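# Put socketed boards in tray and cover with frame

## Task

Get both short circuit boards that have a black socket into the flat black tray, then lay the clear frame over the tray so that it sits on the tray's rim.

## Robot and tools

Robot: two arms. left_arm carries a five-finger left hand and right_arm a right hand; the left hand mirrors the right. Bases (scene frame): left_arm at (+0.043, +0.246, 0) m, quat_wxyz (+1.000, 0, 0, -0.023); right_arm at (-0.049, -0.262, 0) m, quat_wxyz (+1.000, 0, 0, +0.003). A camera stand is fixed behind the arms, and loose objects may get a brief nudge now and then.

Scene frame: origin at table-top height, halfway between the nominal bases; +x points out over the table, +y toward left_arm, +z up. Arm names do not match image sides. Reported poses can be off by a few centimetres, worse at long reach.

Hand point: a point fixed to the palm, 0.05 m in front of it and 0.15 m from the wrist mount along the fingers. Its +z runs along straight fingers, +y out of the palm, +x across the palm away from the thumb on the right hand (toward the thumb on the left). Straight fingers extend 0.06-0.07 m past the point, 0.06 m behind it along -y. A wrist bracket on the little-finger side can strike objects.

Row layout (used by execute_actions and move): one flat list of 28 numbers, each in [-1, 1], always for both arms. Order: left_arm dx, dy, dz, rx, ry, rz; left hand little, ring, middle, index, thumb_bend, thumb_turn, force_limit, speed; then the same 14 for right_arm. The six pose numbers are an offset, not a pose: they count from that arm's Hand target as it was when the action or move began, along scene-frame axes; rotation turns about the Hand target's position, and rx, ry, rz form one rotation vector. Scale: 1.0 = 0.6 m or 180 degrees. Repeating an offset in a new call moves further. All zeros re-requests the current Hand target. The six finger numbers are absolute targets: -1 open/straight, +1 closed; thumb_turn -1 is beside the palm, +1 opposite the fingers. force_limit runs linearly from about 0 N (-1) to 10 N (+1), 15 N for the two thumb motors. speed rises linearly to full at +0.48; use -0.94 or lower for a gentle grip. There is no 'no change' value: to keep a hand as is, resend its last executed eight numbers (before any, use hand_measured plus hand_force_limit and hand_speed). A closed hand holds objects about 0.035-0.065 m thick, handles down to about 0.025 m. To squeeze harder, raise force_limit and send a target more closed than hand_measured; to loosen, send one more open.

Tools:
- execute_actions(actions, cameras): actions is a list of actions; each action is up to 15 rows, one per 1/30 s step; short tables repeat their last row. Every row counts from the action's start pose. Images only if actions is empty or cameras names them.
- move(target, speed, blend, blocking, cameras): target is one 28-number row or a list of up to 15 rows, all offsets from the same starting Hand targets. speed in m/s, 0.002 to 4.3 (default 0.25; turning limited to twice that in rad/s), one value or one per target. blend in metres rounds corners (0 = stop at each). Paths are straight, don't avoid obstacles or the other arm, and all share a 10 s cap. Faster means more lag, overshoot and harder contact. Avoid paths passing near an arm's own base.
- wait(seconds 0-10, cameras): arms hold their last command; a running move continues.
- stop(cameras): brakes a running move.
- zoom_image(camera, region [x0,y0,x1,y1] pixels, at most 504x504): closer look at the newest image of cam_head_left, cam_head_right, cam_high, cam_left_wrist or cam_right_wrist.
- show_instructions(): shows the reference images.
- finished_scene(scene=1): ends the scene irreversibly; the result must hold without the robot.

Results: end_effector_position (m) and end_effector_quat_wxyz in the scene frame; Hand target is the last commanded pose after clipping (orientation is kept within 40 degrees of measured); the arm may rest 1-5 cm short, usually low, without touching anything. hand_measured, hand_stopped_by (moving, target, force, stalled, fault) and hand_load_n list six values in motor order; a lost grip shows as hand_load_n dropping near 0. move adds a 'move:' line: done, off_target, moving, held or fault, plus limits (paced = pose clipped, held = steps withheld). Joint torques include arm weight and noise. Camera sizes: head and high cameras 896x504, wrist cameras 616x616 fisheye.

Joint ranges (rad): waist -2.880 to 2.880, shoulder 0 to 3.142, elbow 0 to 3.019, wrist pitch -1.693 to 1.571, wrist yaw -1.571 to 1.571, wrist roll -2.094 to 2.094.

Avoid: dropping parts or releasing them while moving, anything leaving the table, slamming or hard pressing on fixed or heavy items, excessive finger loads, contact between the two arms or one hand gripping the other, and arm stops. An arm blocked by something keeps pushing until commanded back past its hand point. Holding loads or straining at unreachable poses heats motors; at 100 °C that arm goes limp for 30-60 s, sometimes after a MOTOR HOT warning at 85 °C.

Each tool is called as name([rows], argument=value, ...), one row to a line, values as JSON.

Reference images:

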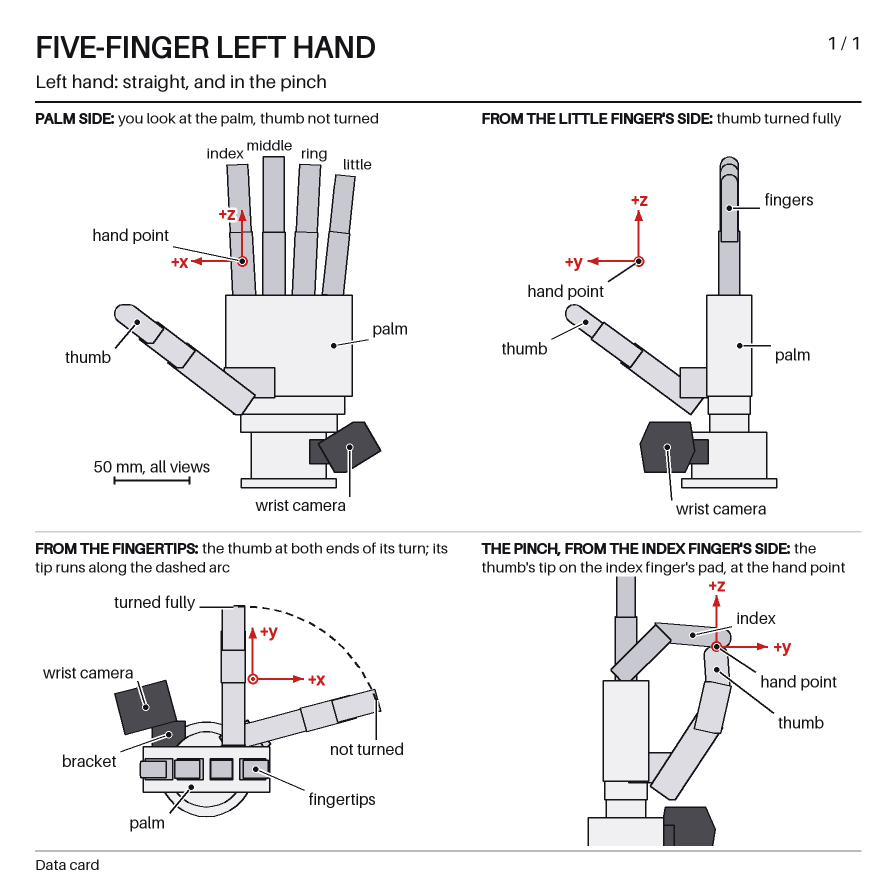

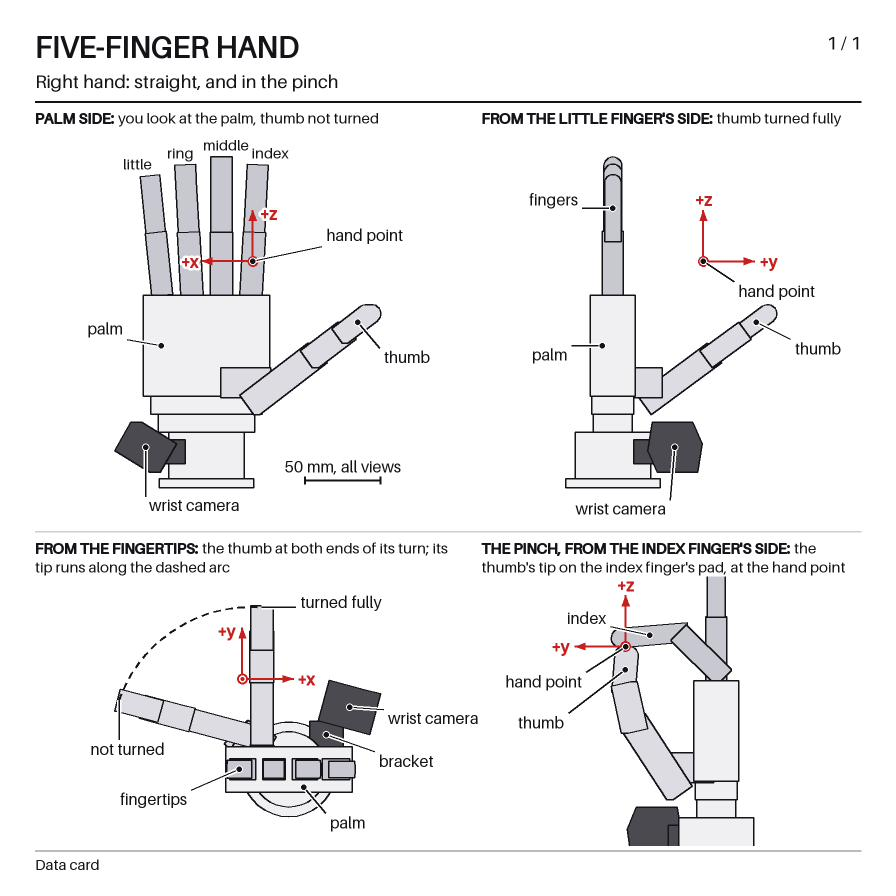

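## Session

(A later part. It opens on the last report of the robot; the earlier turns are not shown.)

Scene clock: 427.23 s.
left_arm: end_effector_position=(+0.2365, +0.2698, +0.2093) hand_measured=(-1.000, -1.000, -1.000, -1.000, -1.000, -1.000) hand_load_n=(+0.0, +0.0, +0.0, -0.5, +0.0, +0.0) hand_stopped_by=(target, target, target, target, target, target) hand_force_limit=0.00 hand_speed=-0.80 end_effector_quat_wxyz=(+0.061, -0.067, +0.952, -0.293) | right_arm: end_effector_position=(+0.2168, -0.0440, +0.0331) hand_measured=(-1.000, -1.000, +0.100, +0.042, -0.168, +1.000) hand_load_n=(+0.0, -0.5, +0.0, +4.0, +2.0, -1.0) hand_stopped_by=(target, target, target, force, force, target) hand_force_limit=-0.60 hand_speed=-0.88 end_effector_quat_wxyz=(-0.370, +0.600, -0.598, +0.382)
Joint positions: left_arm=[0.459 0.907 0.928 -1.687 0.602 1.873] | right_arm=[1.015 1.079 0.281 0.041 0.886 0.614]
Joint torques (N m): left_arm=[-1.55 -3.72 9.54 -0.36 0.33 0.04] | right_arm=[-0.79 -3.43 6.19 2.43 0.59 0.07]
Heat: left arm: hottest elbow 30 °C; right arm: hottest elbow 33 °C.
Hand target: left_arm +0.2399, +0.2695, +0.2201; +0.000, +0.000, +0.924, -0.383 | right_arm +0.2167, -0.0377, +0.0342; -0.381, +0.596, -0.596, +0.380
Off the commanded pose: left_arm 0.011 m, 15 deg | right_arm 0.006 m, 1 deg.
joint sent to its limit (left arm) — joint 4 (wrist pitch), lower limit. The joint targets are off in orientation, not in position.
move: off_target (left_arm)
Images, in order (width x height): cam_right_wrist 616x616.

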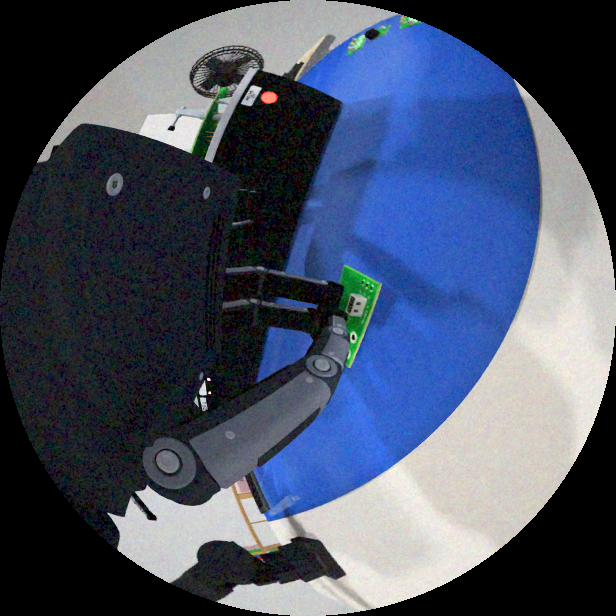

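move(target=[0,0,0,0,0,0, -1, -1, -1, -1, -1, -1, 0, -0.8, 0, 0, -0.012, 0, 0, 0, -1, -1, 0.1, 0.1, 0.2, 1, -0.6, -0.88], cameras=["cam_right_wrist"], speed=0.04)

zoom_image(camera="cam_right_wrist", region=[290, 230, 430, 390])

Scene clock: 434.43 s.
left_arm: end_effector_position=(+0.2365, +0.2698, +0.2093) hand_measured=(-1.000, -1.000, -1.000, -1.000, -1.000, -1.000) hand_load_n=(+0.0, +0.0, +0.0, +0.0, +0.0, +0.0) hand_stopped_by=(target, target, target, target, target, target) hand_force_limit=0.00 hand_speed=-0.80 end_effector_quat_wxyz=(+0.061, -0.067, +0.952, -0.293) | right_arm: end_effector_position=(+0.2189, -0.0426, +0.0301) hand_measured=(-1.000, -1.000, +0.100, +0.042, -0.168, +1.000) hand_load_n=(+0.0, +0.0, +0.0, +3.0, +2.0, -1.0) hand_stopped_by=(target, target, target, force, force, target) hand_force_limit=-0.60 hand_speed=-0.88 end_effector_quat_wxyz=(-0.375, +0.596, -0.598, +0.383)
Joint positions: left_arm=[0.459 0.907 0.928 -1.687 0.602 1.873] | right_arm=[1.015 1.104 0.274 0.086 0.892 0.612]
Joint torques (N m): left_arm=[-1.26 -3.72 9.69 -0.21 0.35 0.05] | right_arm=[-0.85 -3.43 5.75 2.4 0.38 0.12]
Heat: left arm: hottest elbow 30 °C; right arm: hottest elbow 33 °C.
Hand target: left_arm +0.2399, +0.2695, +0.2201; +0.000, +0.000, +0.924, -0.383 | right_arm +0.2167, -0.0377, +0.0270; -0.381, +0.596, -0.596, +0.380
Off the commanded pose: left_arm 0.011 m, 15 deg | right_arm 0.006 m, 1 deg.
joint sent to its limit (left arm) — joint 4 (wrist pitch), lower limit. The joint targets are off in orientation, not in position.
move: off_target (left_arm)
Images, in order (width x height): cam_right_wrist 616x616.

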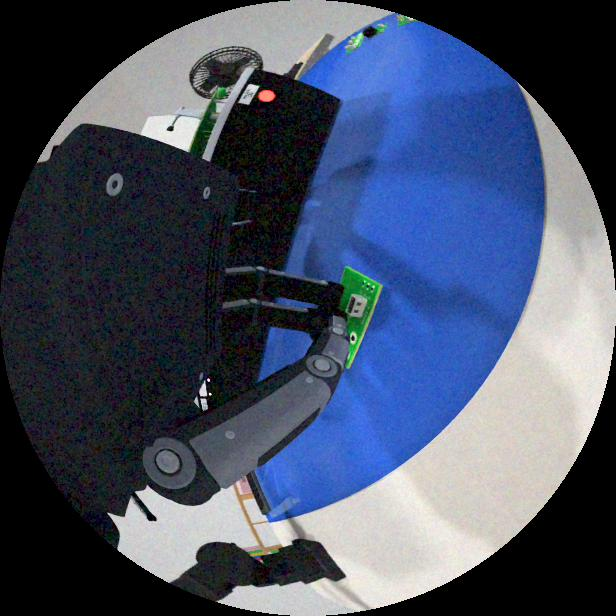

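Scaled by 3.150 from the camera's 616x616 image, which has a finer 880x880 frame.

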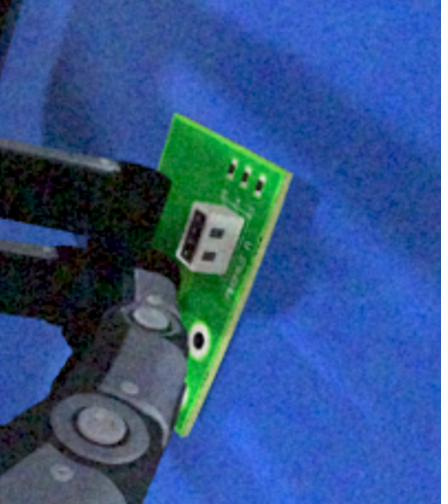

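execute_actions([
  [[0,0,0,0,0,0, -1, -1, -1, -1, -1, -1, 0, -0.8, 0, 0, 0, 0, 0, 0, -1, -1, -0.1, -0.1, -0.4, 1, -0.6, -0.8]],
  [[0,0,0,0,0,0, -1, -1, -1, -1, -1, -1, 0, -0.8, 0, 0, 0, 0, 0, 0, -1, -1, -0.3, -0.3, -0.5, 1, -0.6, -0.5]],
], cameras=["cam_right_wrist", "cam_head_left"])

zoom_image(camera="cam_right_wrist", region=[290, 230, 430, 390])

Scene clock: 441.27 s.
left_arm: end_effector_position=(+0.2365, +0.2698, +0.2093) hand_measured=(-1.000, -1.000, -1.000, -1.000, -1.000, -1.000) hand_load_n=(+0.0, +0.0, +0.0, -0.5, +0.0, -0.5) hand_stopped_by=(target, target, target, target, target, target) hand_force_limit=0.00 hand_speed=-0.80 end_effector_quat_wxyz=(+0.061, -0.067, +0.952, -0.293) | right_arm: end_effector_position=(+0.2186, -0.0423, +0.0288) hand_measured=(-1.000, -1.000, -0.300, -0.300, -0.500, +1.000) hand_load_n=(+0.0, +0.0, +0.0, +0.0, -1.5, +0.0) hand_stopped_by=(target, target, target, target, target, target) hand_force_limit=-0.60 hand_speed=-0.50 end_effector_quat_wxyz=(-0.375, +0.595, -0.598, +0.383)
Joint positions: left_arm=[0.459 0.907 0.928 -1.687 0.602 1.873] | right_arm=[1.017 1.11 0.273 0.092 0.893 0.615]
Joint torques (N m): left_arm=[-1.73 -4.19 9.65 -0.43 0.33 0.07] | right_arm=[-2.14 -3.78 5.9 2.07 0.26 0.07]
Heat: left arm: hottest elbow 30 °C; right arm: hottest elbow 32 °C.
Hand target: left_arm +0.2399, +0.2695, +0.2201; +0.000, +0.000, +0.924, -0.383 | right_arm +0.2167, -0.0376, +0.0271; -0.381, +0.596, -0.596, +0.380
Off the commanded pose: left_arm 0.011 m, 15 deg | right_arm 0.005 m, 1 deg.
joint sent to its limit (left arm) — joint 4 (wrist pitch), lower limit. The joint targets are off in orientation, not in position.
Images, in order (width x height): cam_head_left 896x504, cam_right_wrist 616x616.

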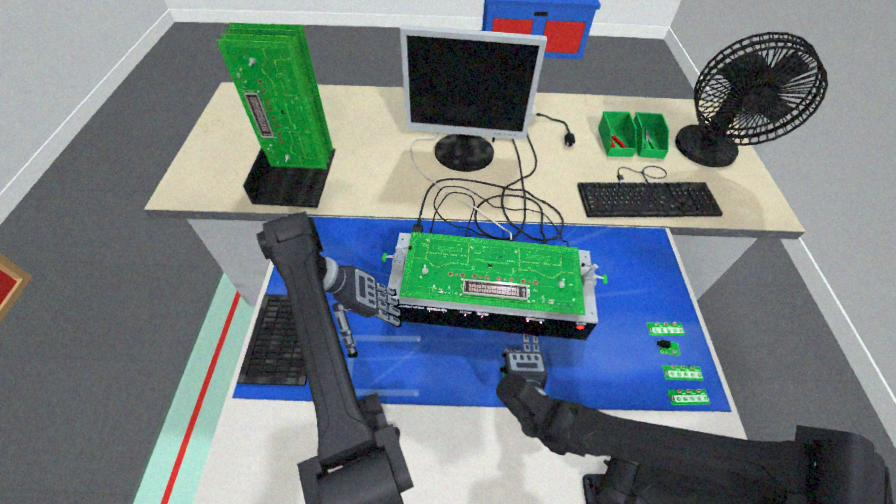

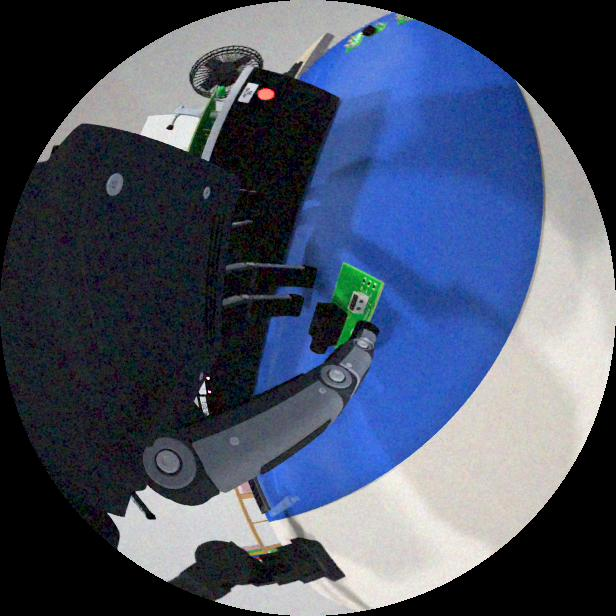

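Scaled by 3.150 from the camera's 616x616 image, which has a finer 880x880 frame.

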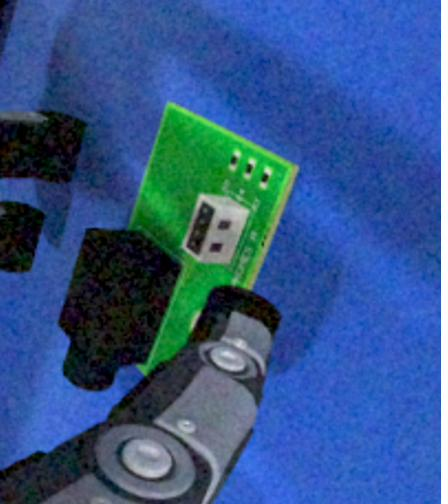

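move(target=[0,0,0,0,0,0, -1, -1, -1, -1, -1, -1, 0, -0.8, 0, 0, 0.1, 0, 0, 0, -1, -1, -0.3, -0.3, -0.5, 1, -0.6, -0.5], cameras=["cam_right_wrist","cam_head_left"], speed=0.1)

zoom_image(camera="cam_right_wrist", region=[290, 230, 430, 390])

Scene clock: 447.20 s.
left_arm: end_effector_position=(+0.2365, +0.2698, +0.2093) hand_measured=(-1.000, -1.000, -1.000, -1.000, -1.000, -1.000) hand_load_n=(+0.0, +0.0, +0.0, +0.0, +0.0, +0.0) hand_stopped_by=(target, target, target, target, target, target) hand_force_limit=0.00 hand_speed=-0.80 end_effector_quat_wxyz=(+0.061, -0.067, +0.952, -0.293) | right_arm: end_effector_position=(+0.2092, -0.0572, +0.0613) hand_measured=(-1.000, -1.000, -0.300, -0.300, -0.500, +1.000) hand_load_n=(+0.0, +0.0, +0.0, +0.0, +0.0, +0.0) hand_stopped_by=(target, target, target, target, target, target) hand_force_limit=-0.60 hand_speed=-0.50 end_effector_quat_wxyz=(-0.356, +0.608, -0.595, +0.387)
Joint positions: left_arm=[0.459 0.907 0.928 -1.687 0.602 1.873] | right_arm=[1.017 0.922 0.317 -0.187 0.892 0.615]
Joint torques (N m): left_arm=[-1.2 -3.49 9.65 -0.32 0.37 0.05] | right_arm=[-1.44 -5.07 10.91 0.75 0.36 0.09]
Heat: left arm: hottest elbow 30 °C; right arm: hottest elbow 32 °C.
Hand target: left_arm +0.2399, +0.2695, +0.2201; +0.000, +0.000, +0.924, -0.383 | right_arm +0.2167, -0.0377, +0.0870; -0.381, +0.596, -0.596, +0.380
Off the commanded pose: left_arm 0.011 m, 15 deg | right_arm 0.033 m, 3 deg.
joint sent to its limit (left arm) — joint 4 (wrist pitch), lower limit. The joint targets are off in orientation, not in position.
move: off_target (left_arm, right_arm)
Images, in order (width x height): cam_head_left 896x504, cam_right_wrist 616x616.

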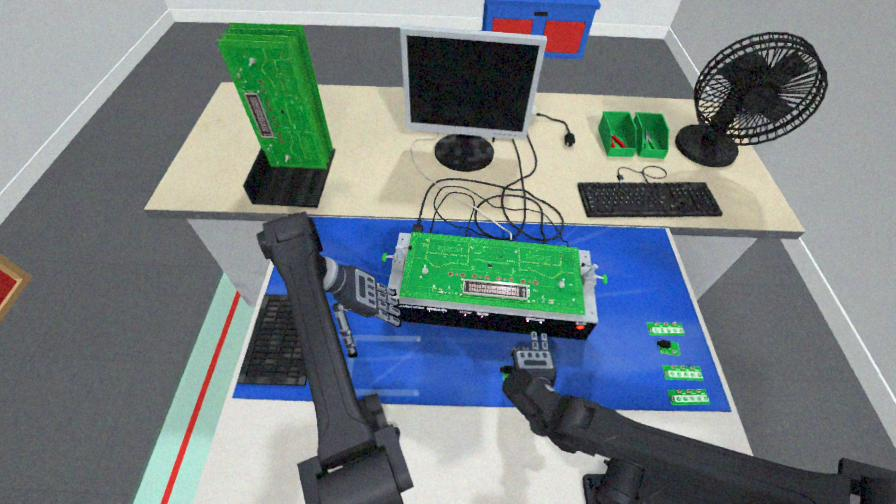

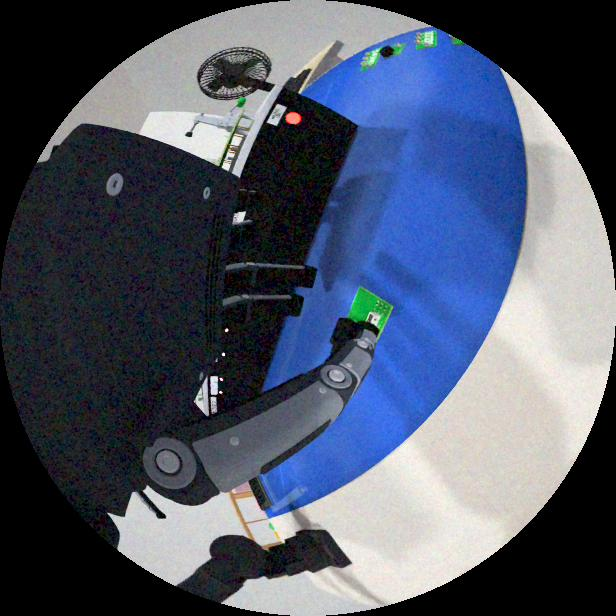

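Scaled by 3.150 from the camera's 616x616 image, which has a finer 880x880 frame.

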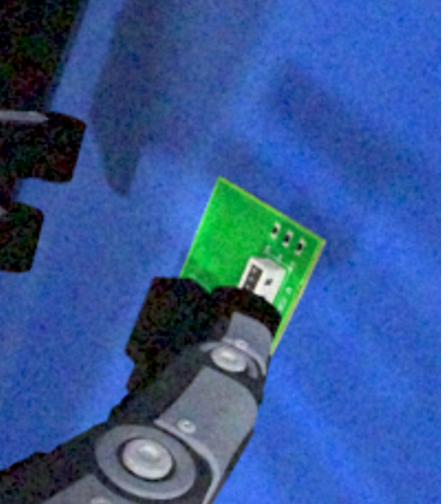

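move([
  [0.15,-0.216,0.067,-0.036,-0.025,0.193, -1, -1, -0.3, -0.3, -0.5, 1, -0.6, 0, 0.039, -0.354, 0.272, 0, 0, 0, -1, -1, -0.15, -0.15, -0.4, 1, -0.6, 0],
  [0.033,-0.55,-0.033,-0.0725,-0.0507,0.386, -1, -1, -0.3, -0.3, -0.5, 1, -0.6, 0, 0.155, -0.695, -0.012, 0, 0, 0.0444, -1, -1, -0.15, -0.15, -0.4, 1, -0.6, 0],
], cameras=["all"], speed=0.3, blend=0.05)

Scene clock: 471.27 s.
left_arm: end_effector_position=(+0.2564, -0.0431, +0.1725) hand_measured=(-1.000, -1.000, -0.300, -0.300, -0.500, +1.000) hand_load_n=(+0.0, +0.0, +0.0, +0.0, +0.0, +0.0) hand_stopped_by=(target, target, target, target, target, target) hand_force_limit=-0.60 hand_speed=0.00 end_effector_quat_wxyz=(+0.290, -0.495, +0.720, -0.390) | right_arm: end_effector_position=(+0.2929, -0.4366, +0.0647) hand_measured=(-1.000, -1.000, -0.150, -0.150, -0.400, +1.000) hand_load_n=(+0.0, +0.0, +0.0, +0.0, +0.5, -0.5) hand_stopped_by=(target, target, target, target, target, target) hand_force_limit=-0.60 hand_speed=0.00 end_effector_quat_wxyz=(-0.408, +0.629, -0.575, +0.326)
Joint positions: left_arm=[-1.107 0.81 0.613 -0.542 -0.673 -0.48] | right_arm=[-0.857 1.26 0.525 -0.028 -0.852 -0.557]
Joint torques (N m): left_arm=[-1.61 -1.61 13.53 0.87 -0.48 -0.14] | right_arm=[-2.73 -7.18 9.94 2.39 -0.67 -0.12]
Heat: left arm: hottest elbow 30 °C; right arm: hottest elbow 33 °C.
Hand target: left_arm +0.2597, -0.0605, +0.2005; +0.286, -0.496, +0.710, -0.410 | right_arm +0.3097, -0.4547, +0.0798; -0.406, +0.636, -0.553, +0.352
Off the commanded pose: left_arm 0.033 m, 3 deg | right_arm 0.029 m, 4 deg.
move: off_target (left_arm, right_arm)

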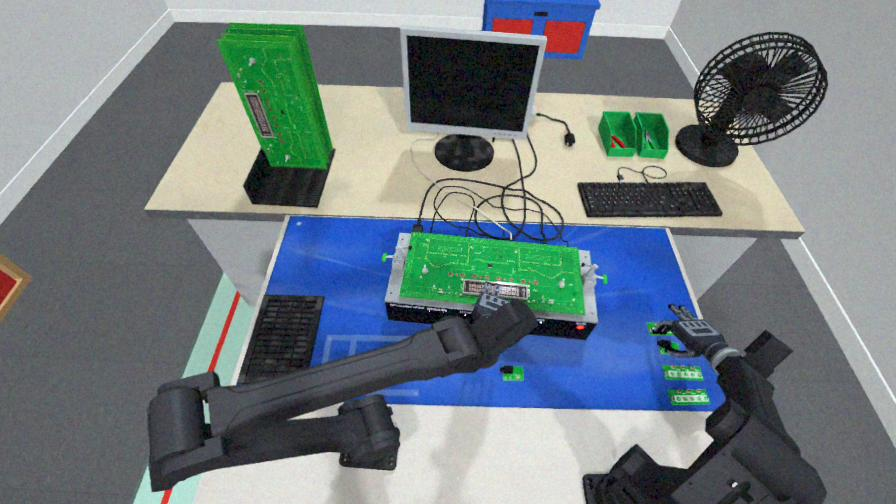

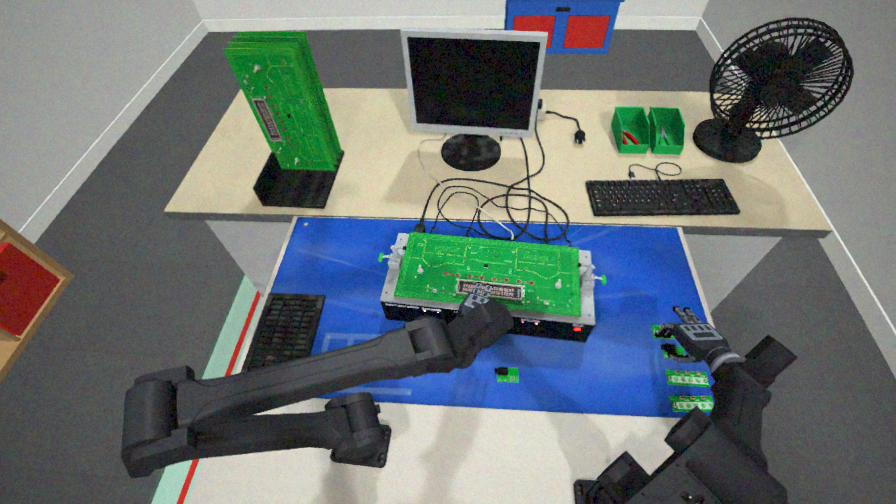

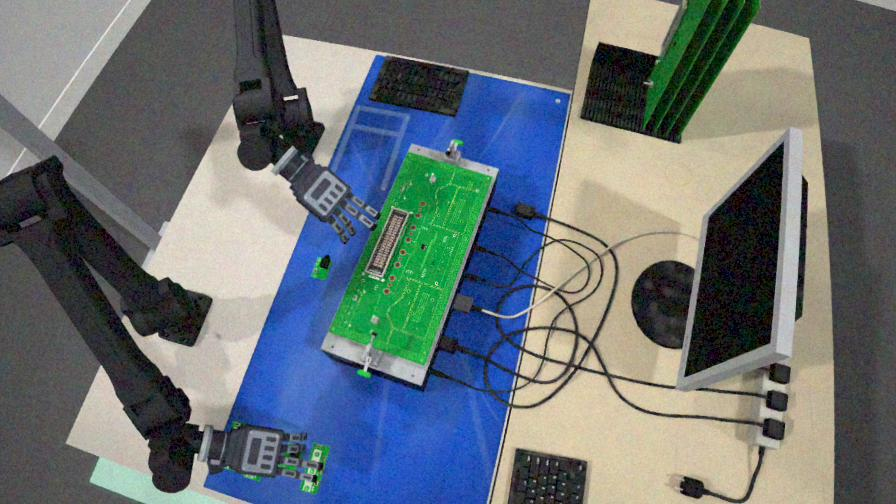

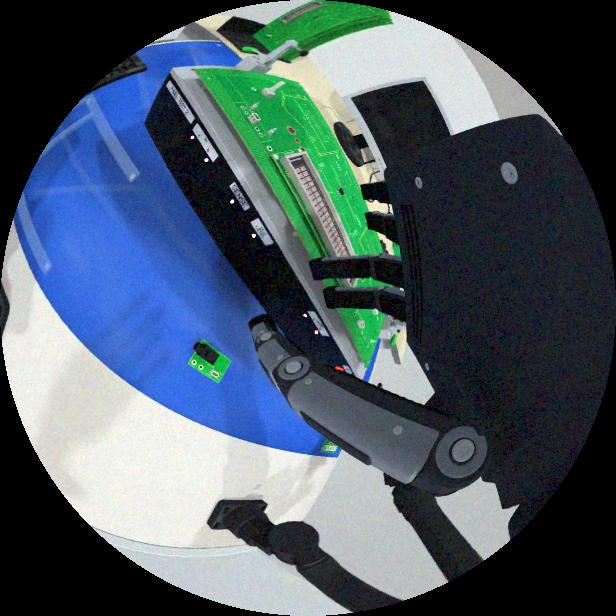

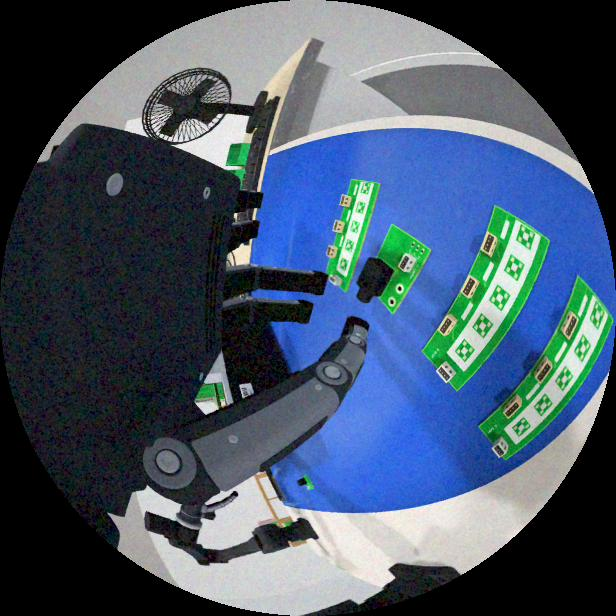

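move(target=[0,0,0,0,0,0, -1, -1, -0.3, -0.3, -0.5, 1, -0.6, 0, 0.004, 0.003, -0.058, 0, 0, 0, -1, -1, -0.15, -0.15, -0.4, 1, -0.6, 0], cameras=["cam_right_wrist", "cam_head_left", "cam_left_wrist"], speed=0.1)

zoom_image(camera="cam_right_wrist", region=[220, 220, 520, 460])

zoom_image(camera="cam_head_left", region=[630, 270, 770, 390])

Scene clock: 483.93 s.
left_arm: end_effector_position=(+0.2563, -0.0432, +0.1725) hand_measured=(-1.000, -1.000, -0.300, -0.300, -0.500, +1.000) hand_load_n=(+0.0, +0.0, +0.0, +0.0, +0.0, +0.0) hand_stopped_by=(target, target, target, target, target, target) hand_force_limit=-0.60 hand_speed=0.00 end_effector_quat_wxyz=(+0.290, -0.496, +0.720, -0.391) | right_arm: end_effector_position=(+0.3064, -0.4520, +0.0457) hand_measured=(-1.000, -1.000, -0.150, -0.150, -0.400, +1.000) hand_load_n=(+0.0, +0.0, +0.0, +0.0, +0.0, +0.0) hand_stopped_by=(target, target, target, target, target, target) hand_force_limit=-0.60 hand_speed=0.00 end_effector_quat_wxyz=(-0.406, +0.631, -0.563, +0.346)
Joint positions: left_arm=[-1.107 0.81 0.613 -0.542 -0.673 -0.481] | right_arm=[-0.857 1.361 0.525 0.121 -0.852 -0.557]
Joint torques (N m): left_arm=[-1.26 -2.2 13.59 0.91 -0.49 -0.18] | right_arm=[-1.9 -8 6.48 2.81 -0.32 -0.09]
Heat: left arm: hottest elbow 31 °C; right arm: hottest elbow 33 °C.
Hand target: left_arm +0.2597, -0.0605, +0.2005; +0.286, -0.496, +0.710, -0.410 | right_arm +0.3121, -0.4529, +0.0449; -0.406, +0.636, -0.553, +0.352
Off the commanded pose: left_arm 0.033 m, 3 deg | right_arm 0.006 m, 1 deg.
move: off_target (left_arm)
Images, in order (width x height): cam_head_left 896x504, cam_left_wrist 616x616, cam_right_wrist 616x616.

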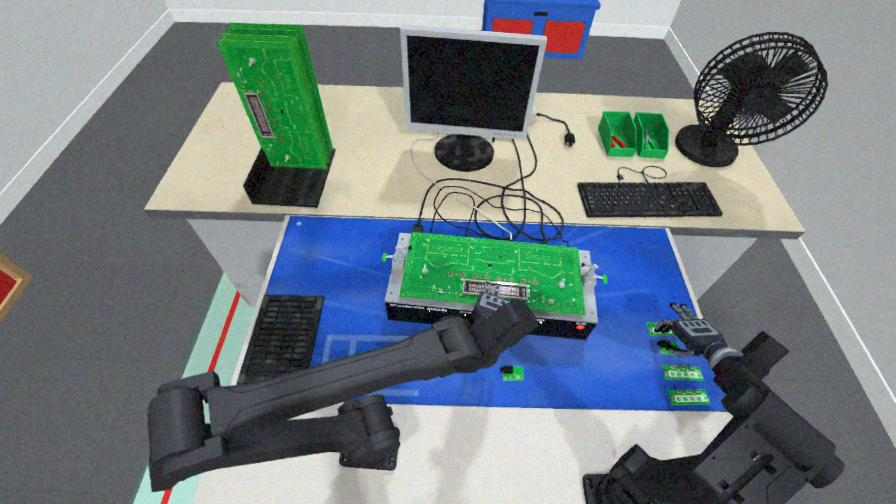

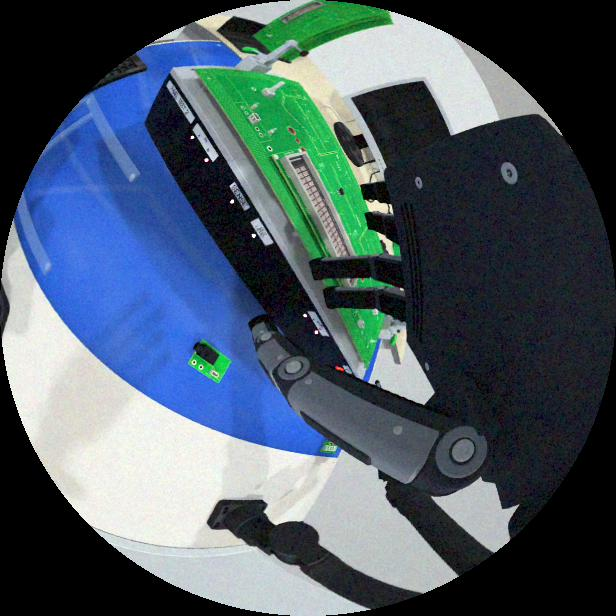

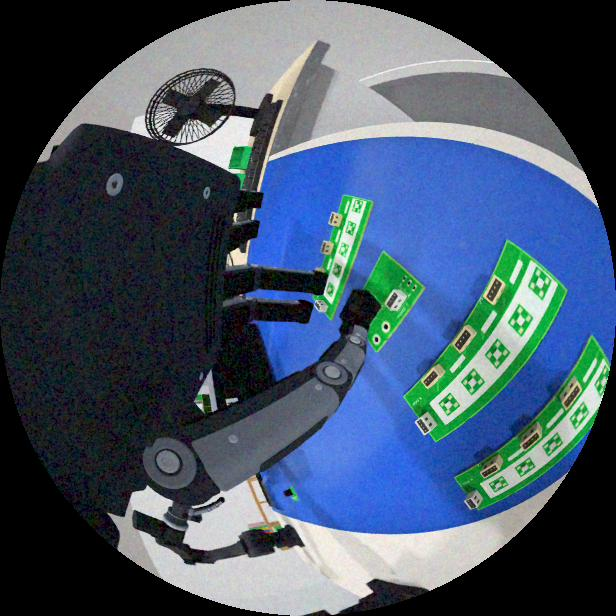

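Scaled by 1.680 from the camera's 616x616 image, which has a finer 880x880 frame.

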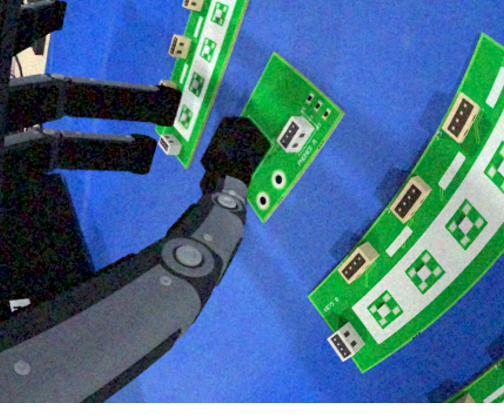

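Scaled by 3.600.

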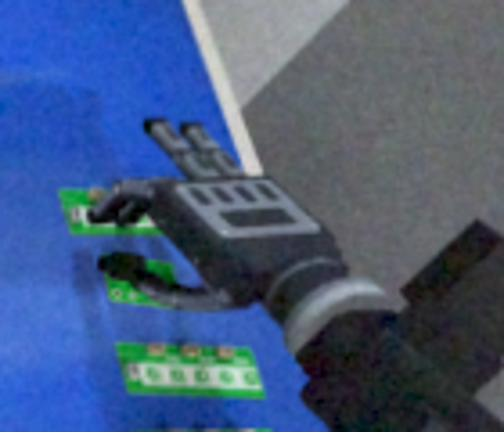

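move(target=[0,0,0,0,0,0, -1, -1, -0.3, -0.3, -0.5, 1, -0.6, 0, -0.0202, -0.0185, 0, 0, 0, -0.0667, -1, -1, -0.15, -0.15, -0.4, 1, -0.6, 0], cameras=["cam_right_wrist", "cam_head_left"], speed=0.1)

zoom_image(camera="cam_right_wrist", region=[220, 220, 520, 460])

zoom_image(camera="cam_head_left", region=[630, 270, 770, 390])

zoom_image(camera="cam_head_left", region=[470, 340, 550, 410])

Scene clock: 540.30 s.
left_arm: end_effector_position=(+0.2563, -0.0432, +0.1725) hand_measured=(-1.000, -1.000, -0.300, -0.300, -0.500, +1.000) hand_load_n=(+0.0, +0.0, +0.0, +0.0, +0.0, +0.0) hand_stopped_by=(target, target, target, target, target, target) hand_force_limit=-0.60 hand_speed=0.00 end_effector_quat_wxyz=(+0.290, -0.496, +0.720, -0.391) | right_arm: end_effector_position=(+0.2946, -0.4617, +0.0348) hand_measured=(-1.000, -1.000, -0.150, -0.150, -0.400, +1.000) hand_load_n=(+0.0, -0.5, +0.0, +0.0, +0.0, +0.0) hand_stopped_by=(target, target, target, target, target, target) hand_force_limit=-0.60 hand_speed=0.00 end_effector_quat_wxyz=(+0.365, -0.575, +0.628, -0.376)
Joint positions: left_arm=[-1.107 0.81 0.613 -0.542 -0.673 -0.481] | right_arm=[-0.857 1.324 0.438 0.262 -0.688 -0.399]
Joint torques (N m): left_arm=[-1.26 -2.14 13.46 0.83 -0.48 -0.16] | right_arm=[-1.96 -9.76 5.85 2.74 -0.17 0.12]
Heat: left arm: hottest elbow 33 °C; right arm: hottest elbow 31 °C.
Hand target: left_arm +0.2597, -0.0605, +0.2005; +0.286, -0.496, +0.710, -0.410 | right_arm +0.3000, -0.4640, +0.0450; +0.367, -0.575, +0.617, -0.393
Off the commanded pose: left_arm 0.033 m, 3 deg | right_arm 0.012 m, 2 deg.
move: off_target (left_arm, right_arm)
Images, in order (width x height): cam_head_left 896x504, cam_right_wrist 616x616.

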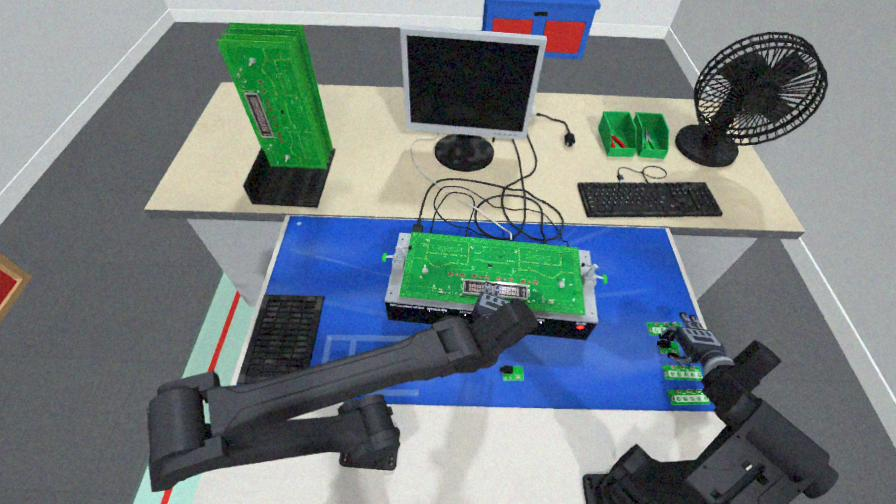

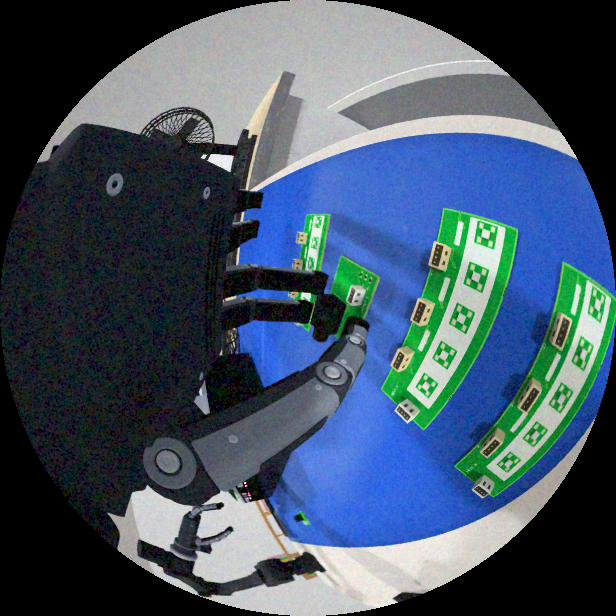

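Scaled by 1.680 from the camera's 616x616 image, which has a finer 880x880 frame.

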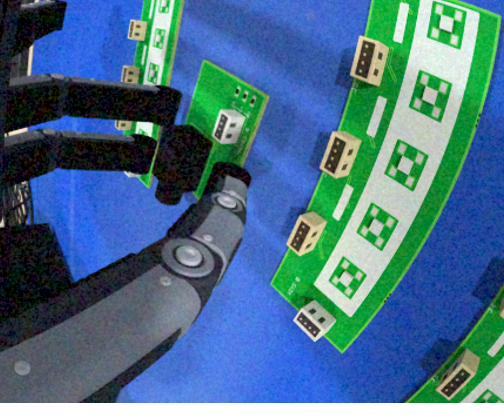

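Scaled by 3.600.

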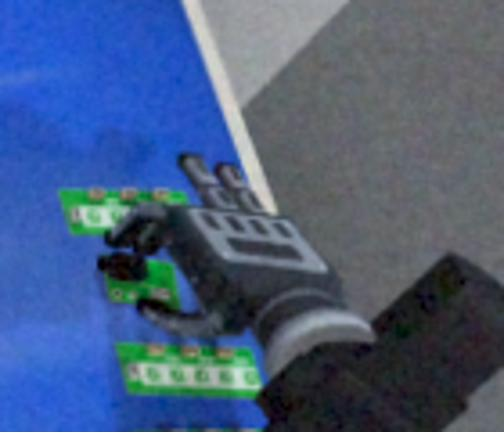

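Scaled by 6.300.

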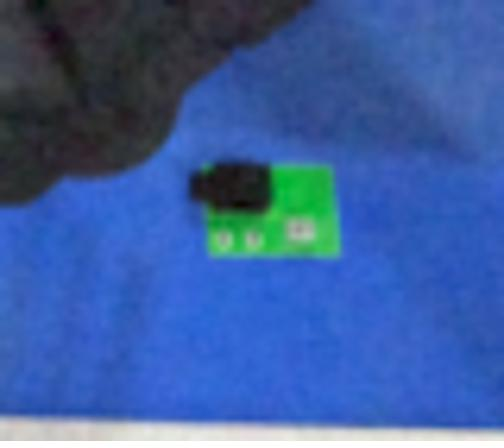

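move(target=[0,0,0,0,0,0, -1, -1, -0.3, -0.3, -0.5, 1, -0.6, 0, 0.0067, 0.005, -0.015, 0, 0, 0, -1, -1, -0.15, -0.15, -0.4, 1, -0.6, 0], cameras=["cam_right_wrist"], speed=0.05)

zoom_image(camera="cam_right_wrist", region=[220, 220, 520, 460])

Scene clock: 550.20 s.
left_arm: end_effector_position=(+0.2563, -0.0432, +0.1725) hand_measured=(-1.000, -1.000, -0.300, -0.300, -0.500, +1.000) hand_load_n=(+0.0, +0.0, +0.0, +0.0, +0.0, +0.0) hand_stopped_by=(target, target, target, target, target, target) hand_force_limit=-0.60 hand_speed=0.00 end_effector_quat_wxyz=(+0.290, -0.496, +0.720, -0.391) | right_arm: end_effector_position=(+0.2987, -0.4642, +0.0374) hand_measured=(-1.000, -1.000, -0.150, -0.150, -0.400, +1.000) hand_load_n=(+0.0, +0.0, +0.0, +0.0, +0.0, +0.0) hand_stopped_by=(target, target, target, target, target, target) hand_force_limit=-0.60 hand_speed=0.00 end_effector_quat_wxyz=(+0.363, -0.572, +0.623, -0.391)
Joint positions: left_arm=[-1.107 0.81 0.613 -0.542 -0.673 -0.481] | right_arm=[-0.849 1.324 0.429 0.311 -0.673 -0.386]
Joint torques (N m): left_arm=[-1.44 -2.43 13.42 0.84 -0.51 -0.13] | right_arm=[-1.2 -7.24 5.82 2.67 -0.19 0.12]
Heat: left arm: hottest elbow 34 °C; right arm: hottest elbow 31 °C.
Hand target: left_arm +0.2597, -0.0605, +0.2005; +0.286, -0.496, +0.710, -0.410 | right_arm +0.3040, -0.4610, +0.0360; -0.367, +0.575, -0.617, +0.393
Off the commanded pose: left_arm 0.033 m, 3 deg | right_arm 0.006 m, 1 deg.
move: off_target (left_arm)
Images, in order (width x height): cam_right_wrist 616x616.

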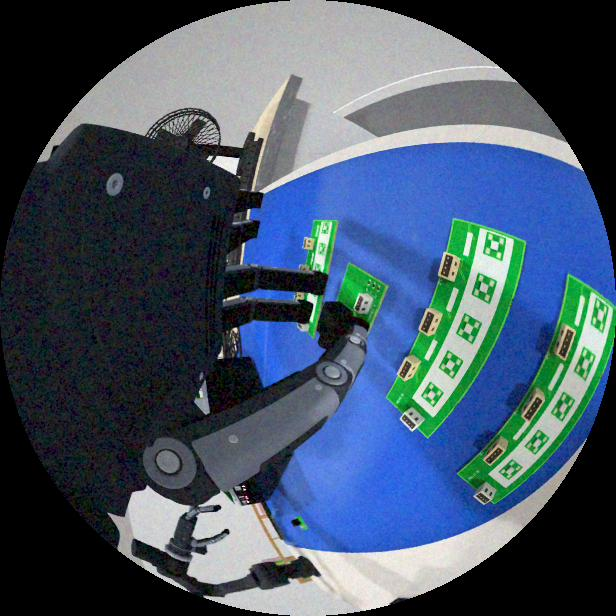

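Scaled by 1.680 from the camera's 616x616 image, which has a finer 880x880 frame.

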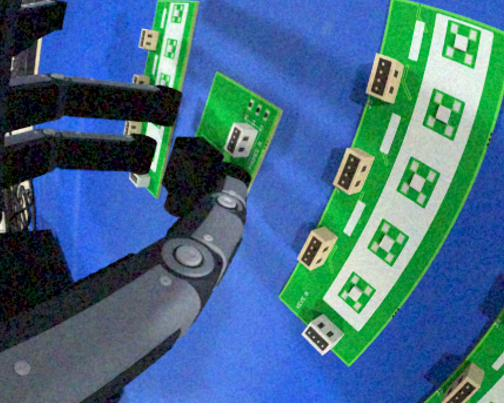

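move(target=[0,0,0,0,0,0, -1, -1, -0.3, -0.3, -0.5, 1, -0.6, 0, -0.01, 0.005, -0.0133, 0, 0, 0, -1, -1, -0.15, -0.15, -0.4, 1, -0.6, 0], cameras=["cam_right_wrist", "cam_head_left"], speed=0.05)

zoom_image(camera="cam_right_wrist", region=[220, 220, 520, 460])

zoom_image(camera="cam_head_left", region=[630, 290, 720, 390])

Scene clock: 558.10 s.
left_arm: end_effector_position=(+0.2563, -0.0432, +0.1725) hand_measured=(-1.000, -1.000, -0.300, -0.300, -0.500, +1.000) hand_load_n=(+0.0, +0.0, +0.0, +0.0, +0.0, +0.0) hand_stopped_by=(target, target, target, target, target, target) hand_force_limit=-0.60 hand_speed=0.00 end_effector_quat_wxyz=(+0.290, -0.496, +0.720, -0.391) | right_arm: end_effector_position=(+0.2944, -0.4594, +0.0291) hand_measured=(-1.000, -1.000, -0.150, -0.150, -0.400, +1.000) hand_load_n=(+0.0, +0.0, +0.0, +0.0, +0.0, +0.0) hand_stopped_by=(target, target, target, target, target, target) hand_force_limit=-0.60 hand_speed=0.00 end_effector_quat_wxyz=(+0.363, -0.572, +0.624, -0.390)
Joint positions: left_arm=[-1.107 0.81 0.613 -0.542 -0.673 -0.481] | right_arm=[-0.849 1.336 0.406 0.342 -0.673 -0.386]
Joint torques (N m): left_arm=[-1.03 -1.73 13.44 1.03 -0.46 -0.18] | right_arm=[-2.84 -7 5.44 2.45 -0.48 0.05]
Heat: left arm: hottest elbow 34 °C; right arm: hottest elbow 31 °C.
Hand target: left_arm +0.2597, -0.0605, +0.2005; +0.286, -0.496, +0.710, -0.410 | right_arm +0.2980, -0.4581, +0.0281; -0.367, +0.575, -0.617, +0.393
Off the commanded pose: left_arm 0.033 m, 3 deg | right_arm 0.004 m, 1 deg.
move: off_target (left_arm)
Images, in order (width x height): cam_head_left 896x504, cam_right_wrist 616x616.

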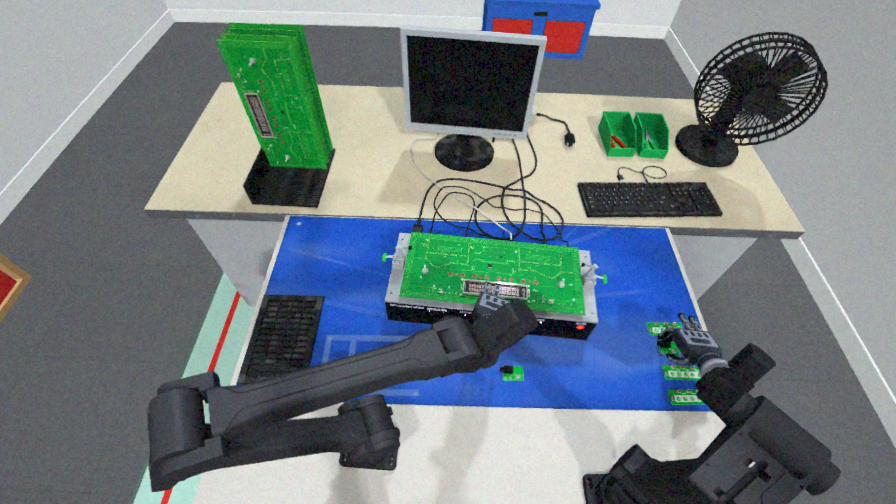

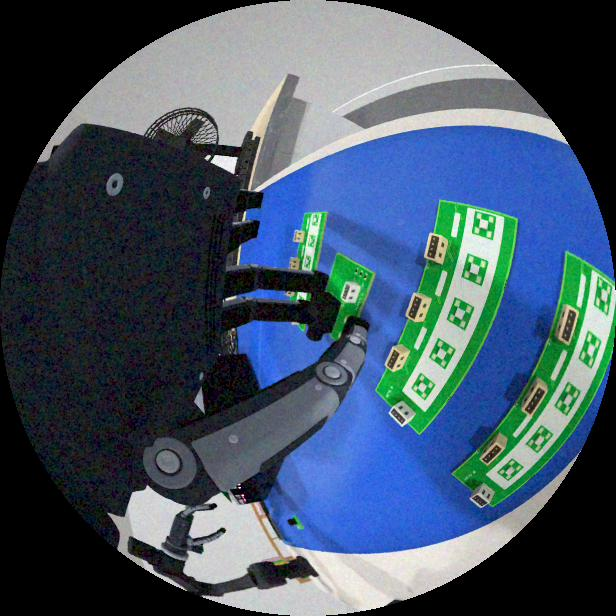

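Scaled by 1.680 from the camera's 616x616 image, which has a finer 880x880 frame.

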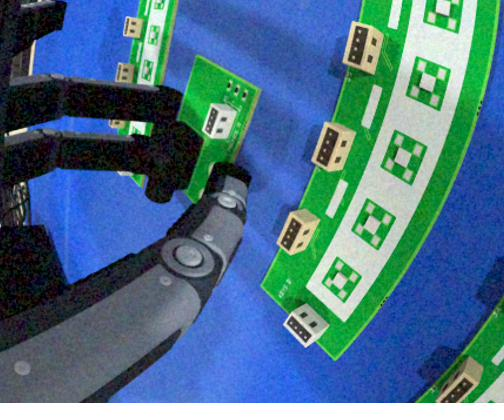

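Scaled by 5.040.

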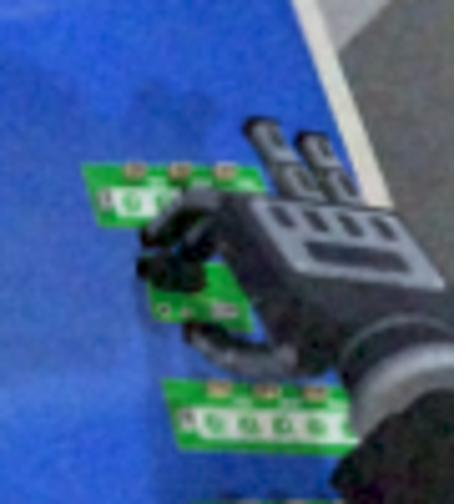

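execute_actions([
  [[0,0,0,0,0,0, -1, -1, -0.3, -0.3, -0.5, 1, -0.6, 0, 0, 0, 0, 0, 0, 0, -1, -1, 0.05, 0.05, 0.2, 1, -0.6, -0.88]],
  [[0,0,0,0,0,0, -1, -1, -0.3, -0.3, -0.5, 1, -0.6, 0, 0, 0, 0, 0, 0, 0, -1, -1, 0.05, 0.05, 0.2, 1, -0.6, -0.88]],
  [[0,0,0,0,0,0, -1, -1, -0.3, -0.3, -0.5, 1, -0.6, 0, 0, 0, 0, 0, 0, 0, -1, -1, 0.05, 0.05, 0.2, 1, -0.6, -0.88]],
  [[0,0,0,0,0,0, -1, -1, -0.3, -0.3, -0.5, 1, -0.6, 0, 0, 0, 0, 0, 0, 0, -1, -1, 0.05, 0.05, 0.2, 1, -0.6, -0.88]],
], cameras=["cam_right_wrist", "cam_head_left"])

zoom_image(camera="cam_right_wrist", region=[220, 220, 520, 460])

Scene clock: 573.47 s.
left_arm: end_effector_position=(+0.2563, -0.0432, +0.1725) hand_measured=(-1.000, -1.000, -0.300, -0.300, -0.500, +1.000) hand_load_n=(+0.0, +0.0, +0.0, +0.0, +0.0, +0.0) hand_stopped_by=(target, target, target, target, target, target) hand_force_limit=-0.60 hand_speed=0.00 end_effector_quat_wxyz=(+0.290, -0.496, +0.720, -0.391) | right_arm: end_effector_position=(+0.2948, -0.4595, +0.0297) hand_measured=(-1.000, -1.000, +0.050, +0.050, -0.214, +1.000) hand_load_n=(+0.0, +0.0, +3.0, +2.0, +3.0, -1.0) hand_stopped_by=(target, target, target, target, force, target) hand_force_limit=-0.60 hand_speed=-0.88 end_effector_quat_wxyz=(+0.363, -0.573, +0.623, -0.391)
Joint positions: left_arm=[-1.107 0.81 0.613 -0.542 -0.673 -0.481] | right_arm=[-0.849 1.336 0.406 0.345 -0.675 -0.386]
Joint torques (N m): left_arm=[-1.67 -1.9 13.52 0.95 -0.45 -0.18] | right_arm=[-2.43 -8 5.52 2.63 -0.41 0.12]
Heat: left arm: hottest elbow 34 °C; right arm: hottest elbow 31 °C.
Hand target: left_arm +0.2597, -0.0605, +0.2005; +0.286, -0.496, +0.710, -0.410 | right_arm +0.2980, -0.4581, +0.0281; -0.367, +0.575, -0.617, +0.393
Off the commanded pose: left_arm 0.033 m, 3 deg | right_arm 0.004 m, 1 deg.
Images, in order (width x height): cam_head_left 896x504, cam_right_wrist 616x616.

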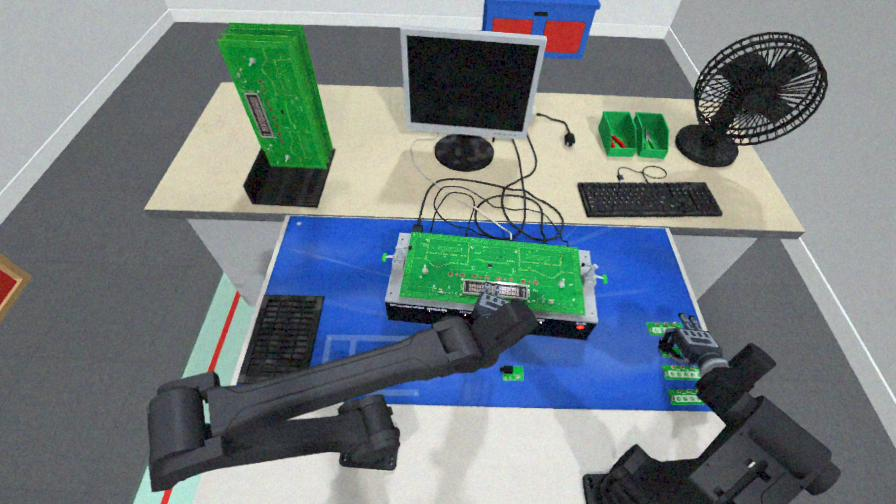

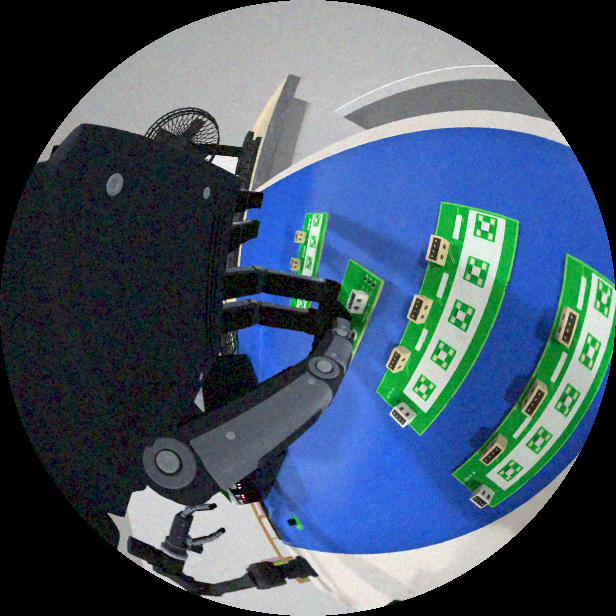

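Scaled by 1.680 from the camera's 616x616 image, which has a finer 880x880 frame.

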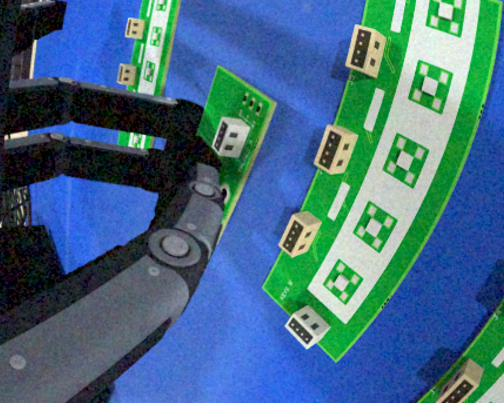

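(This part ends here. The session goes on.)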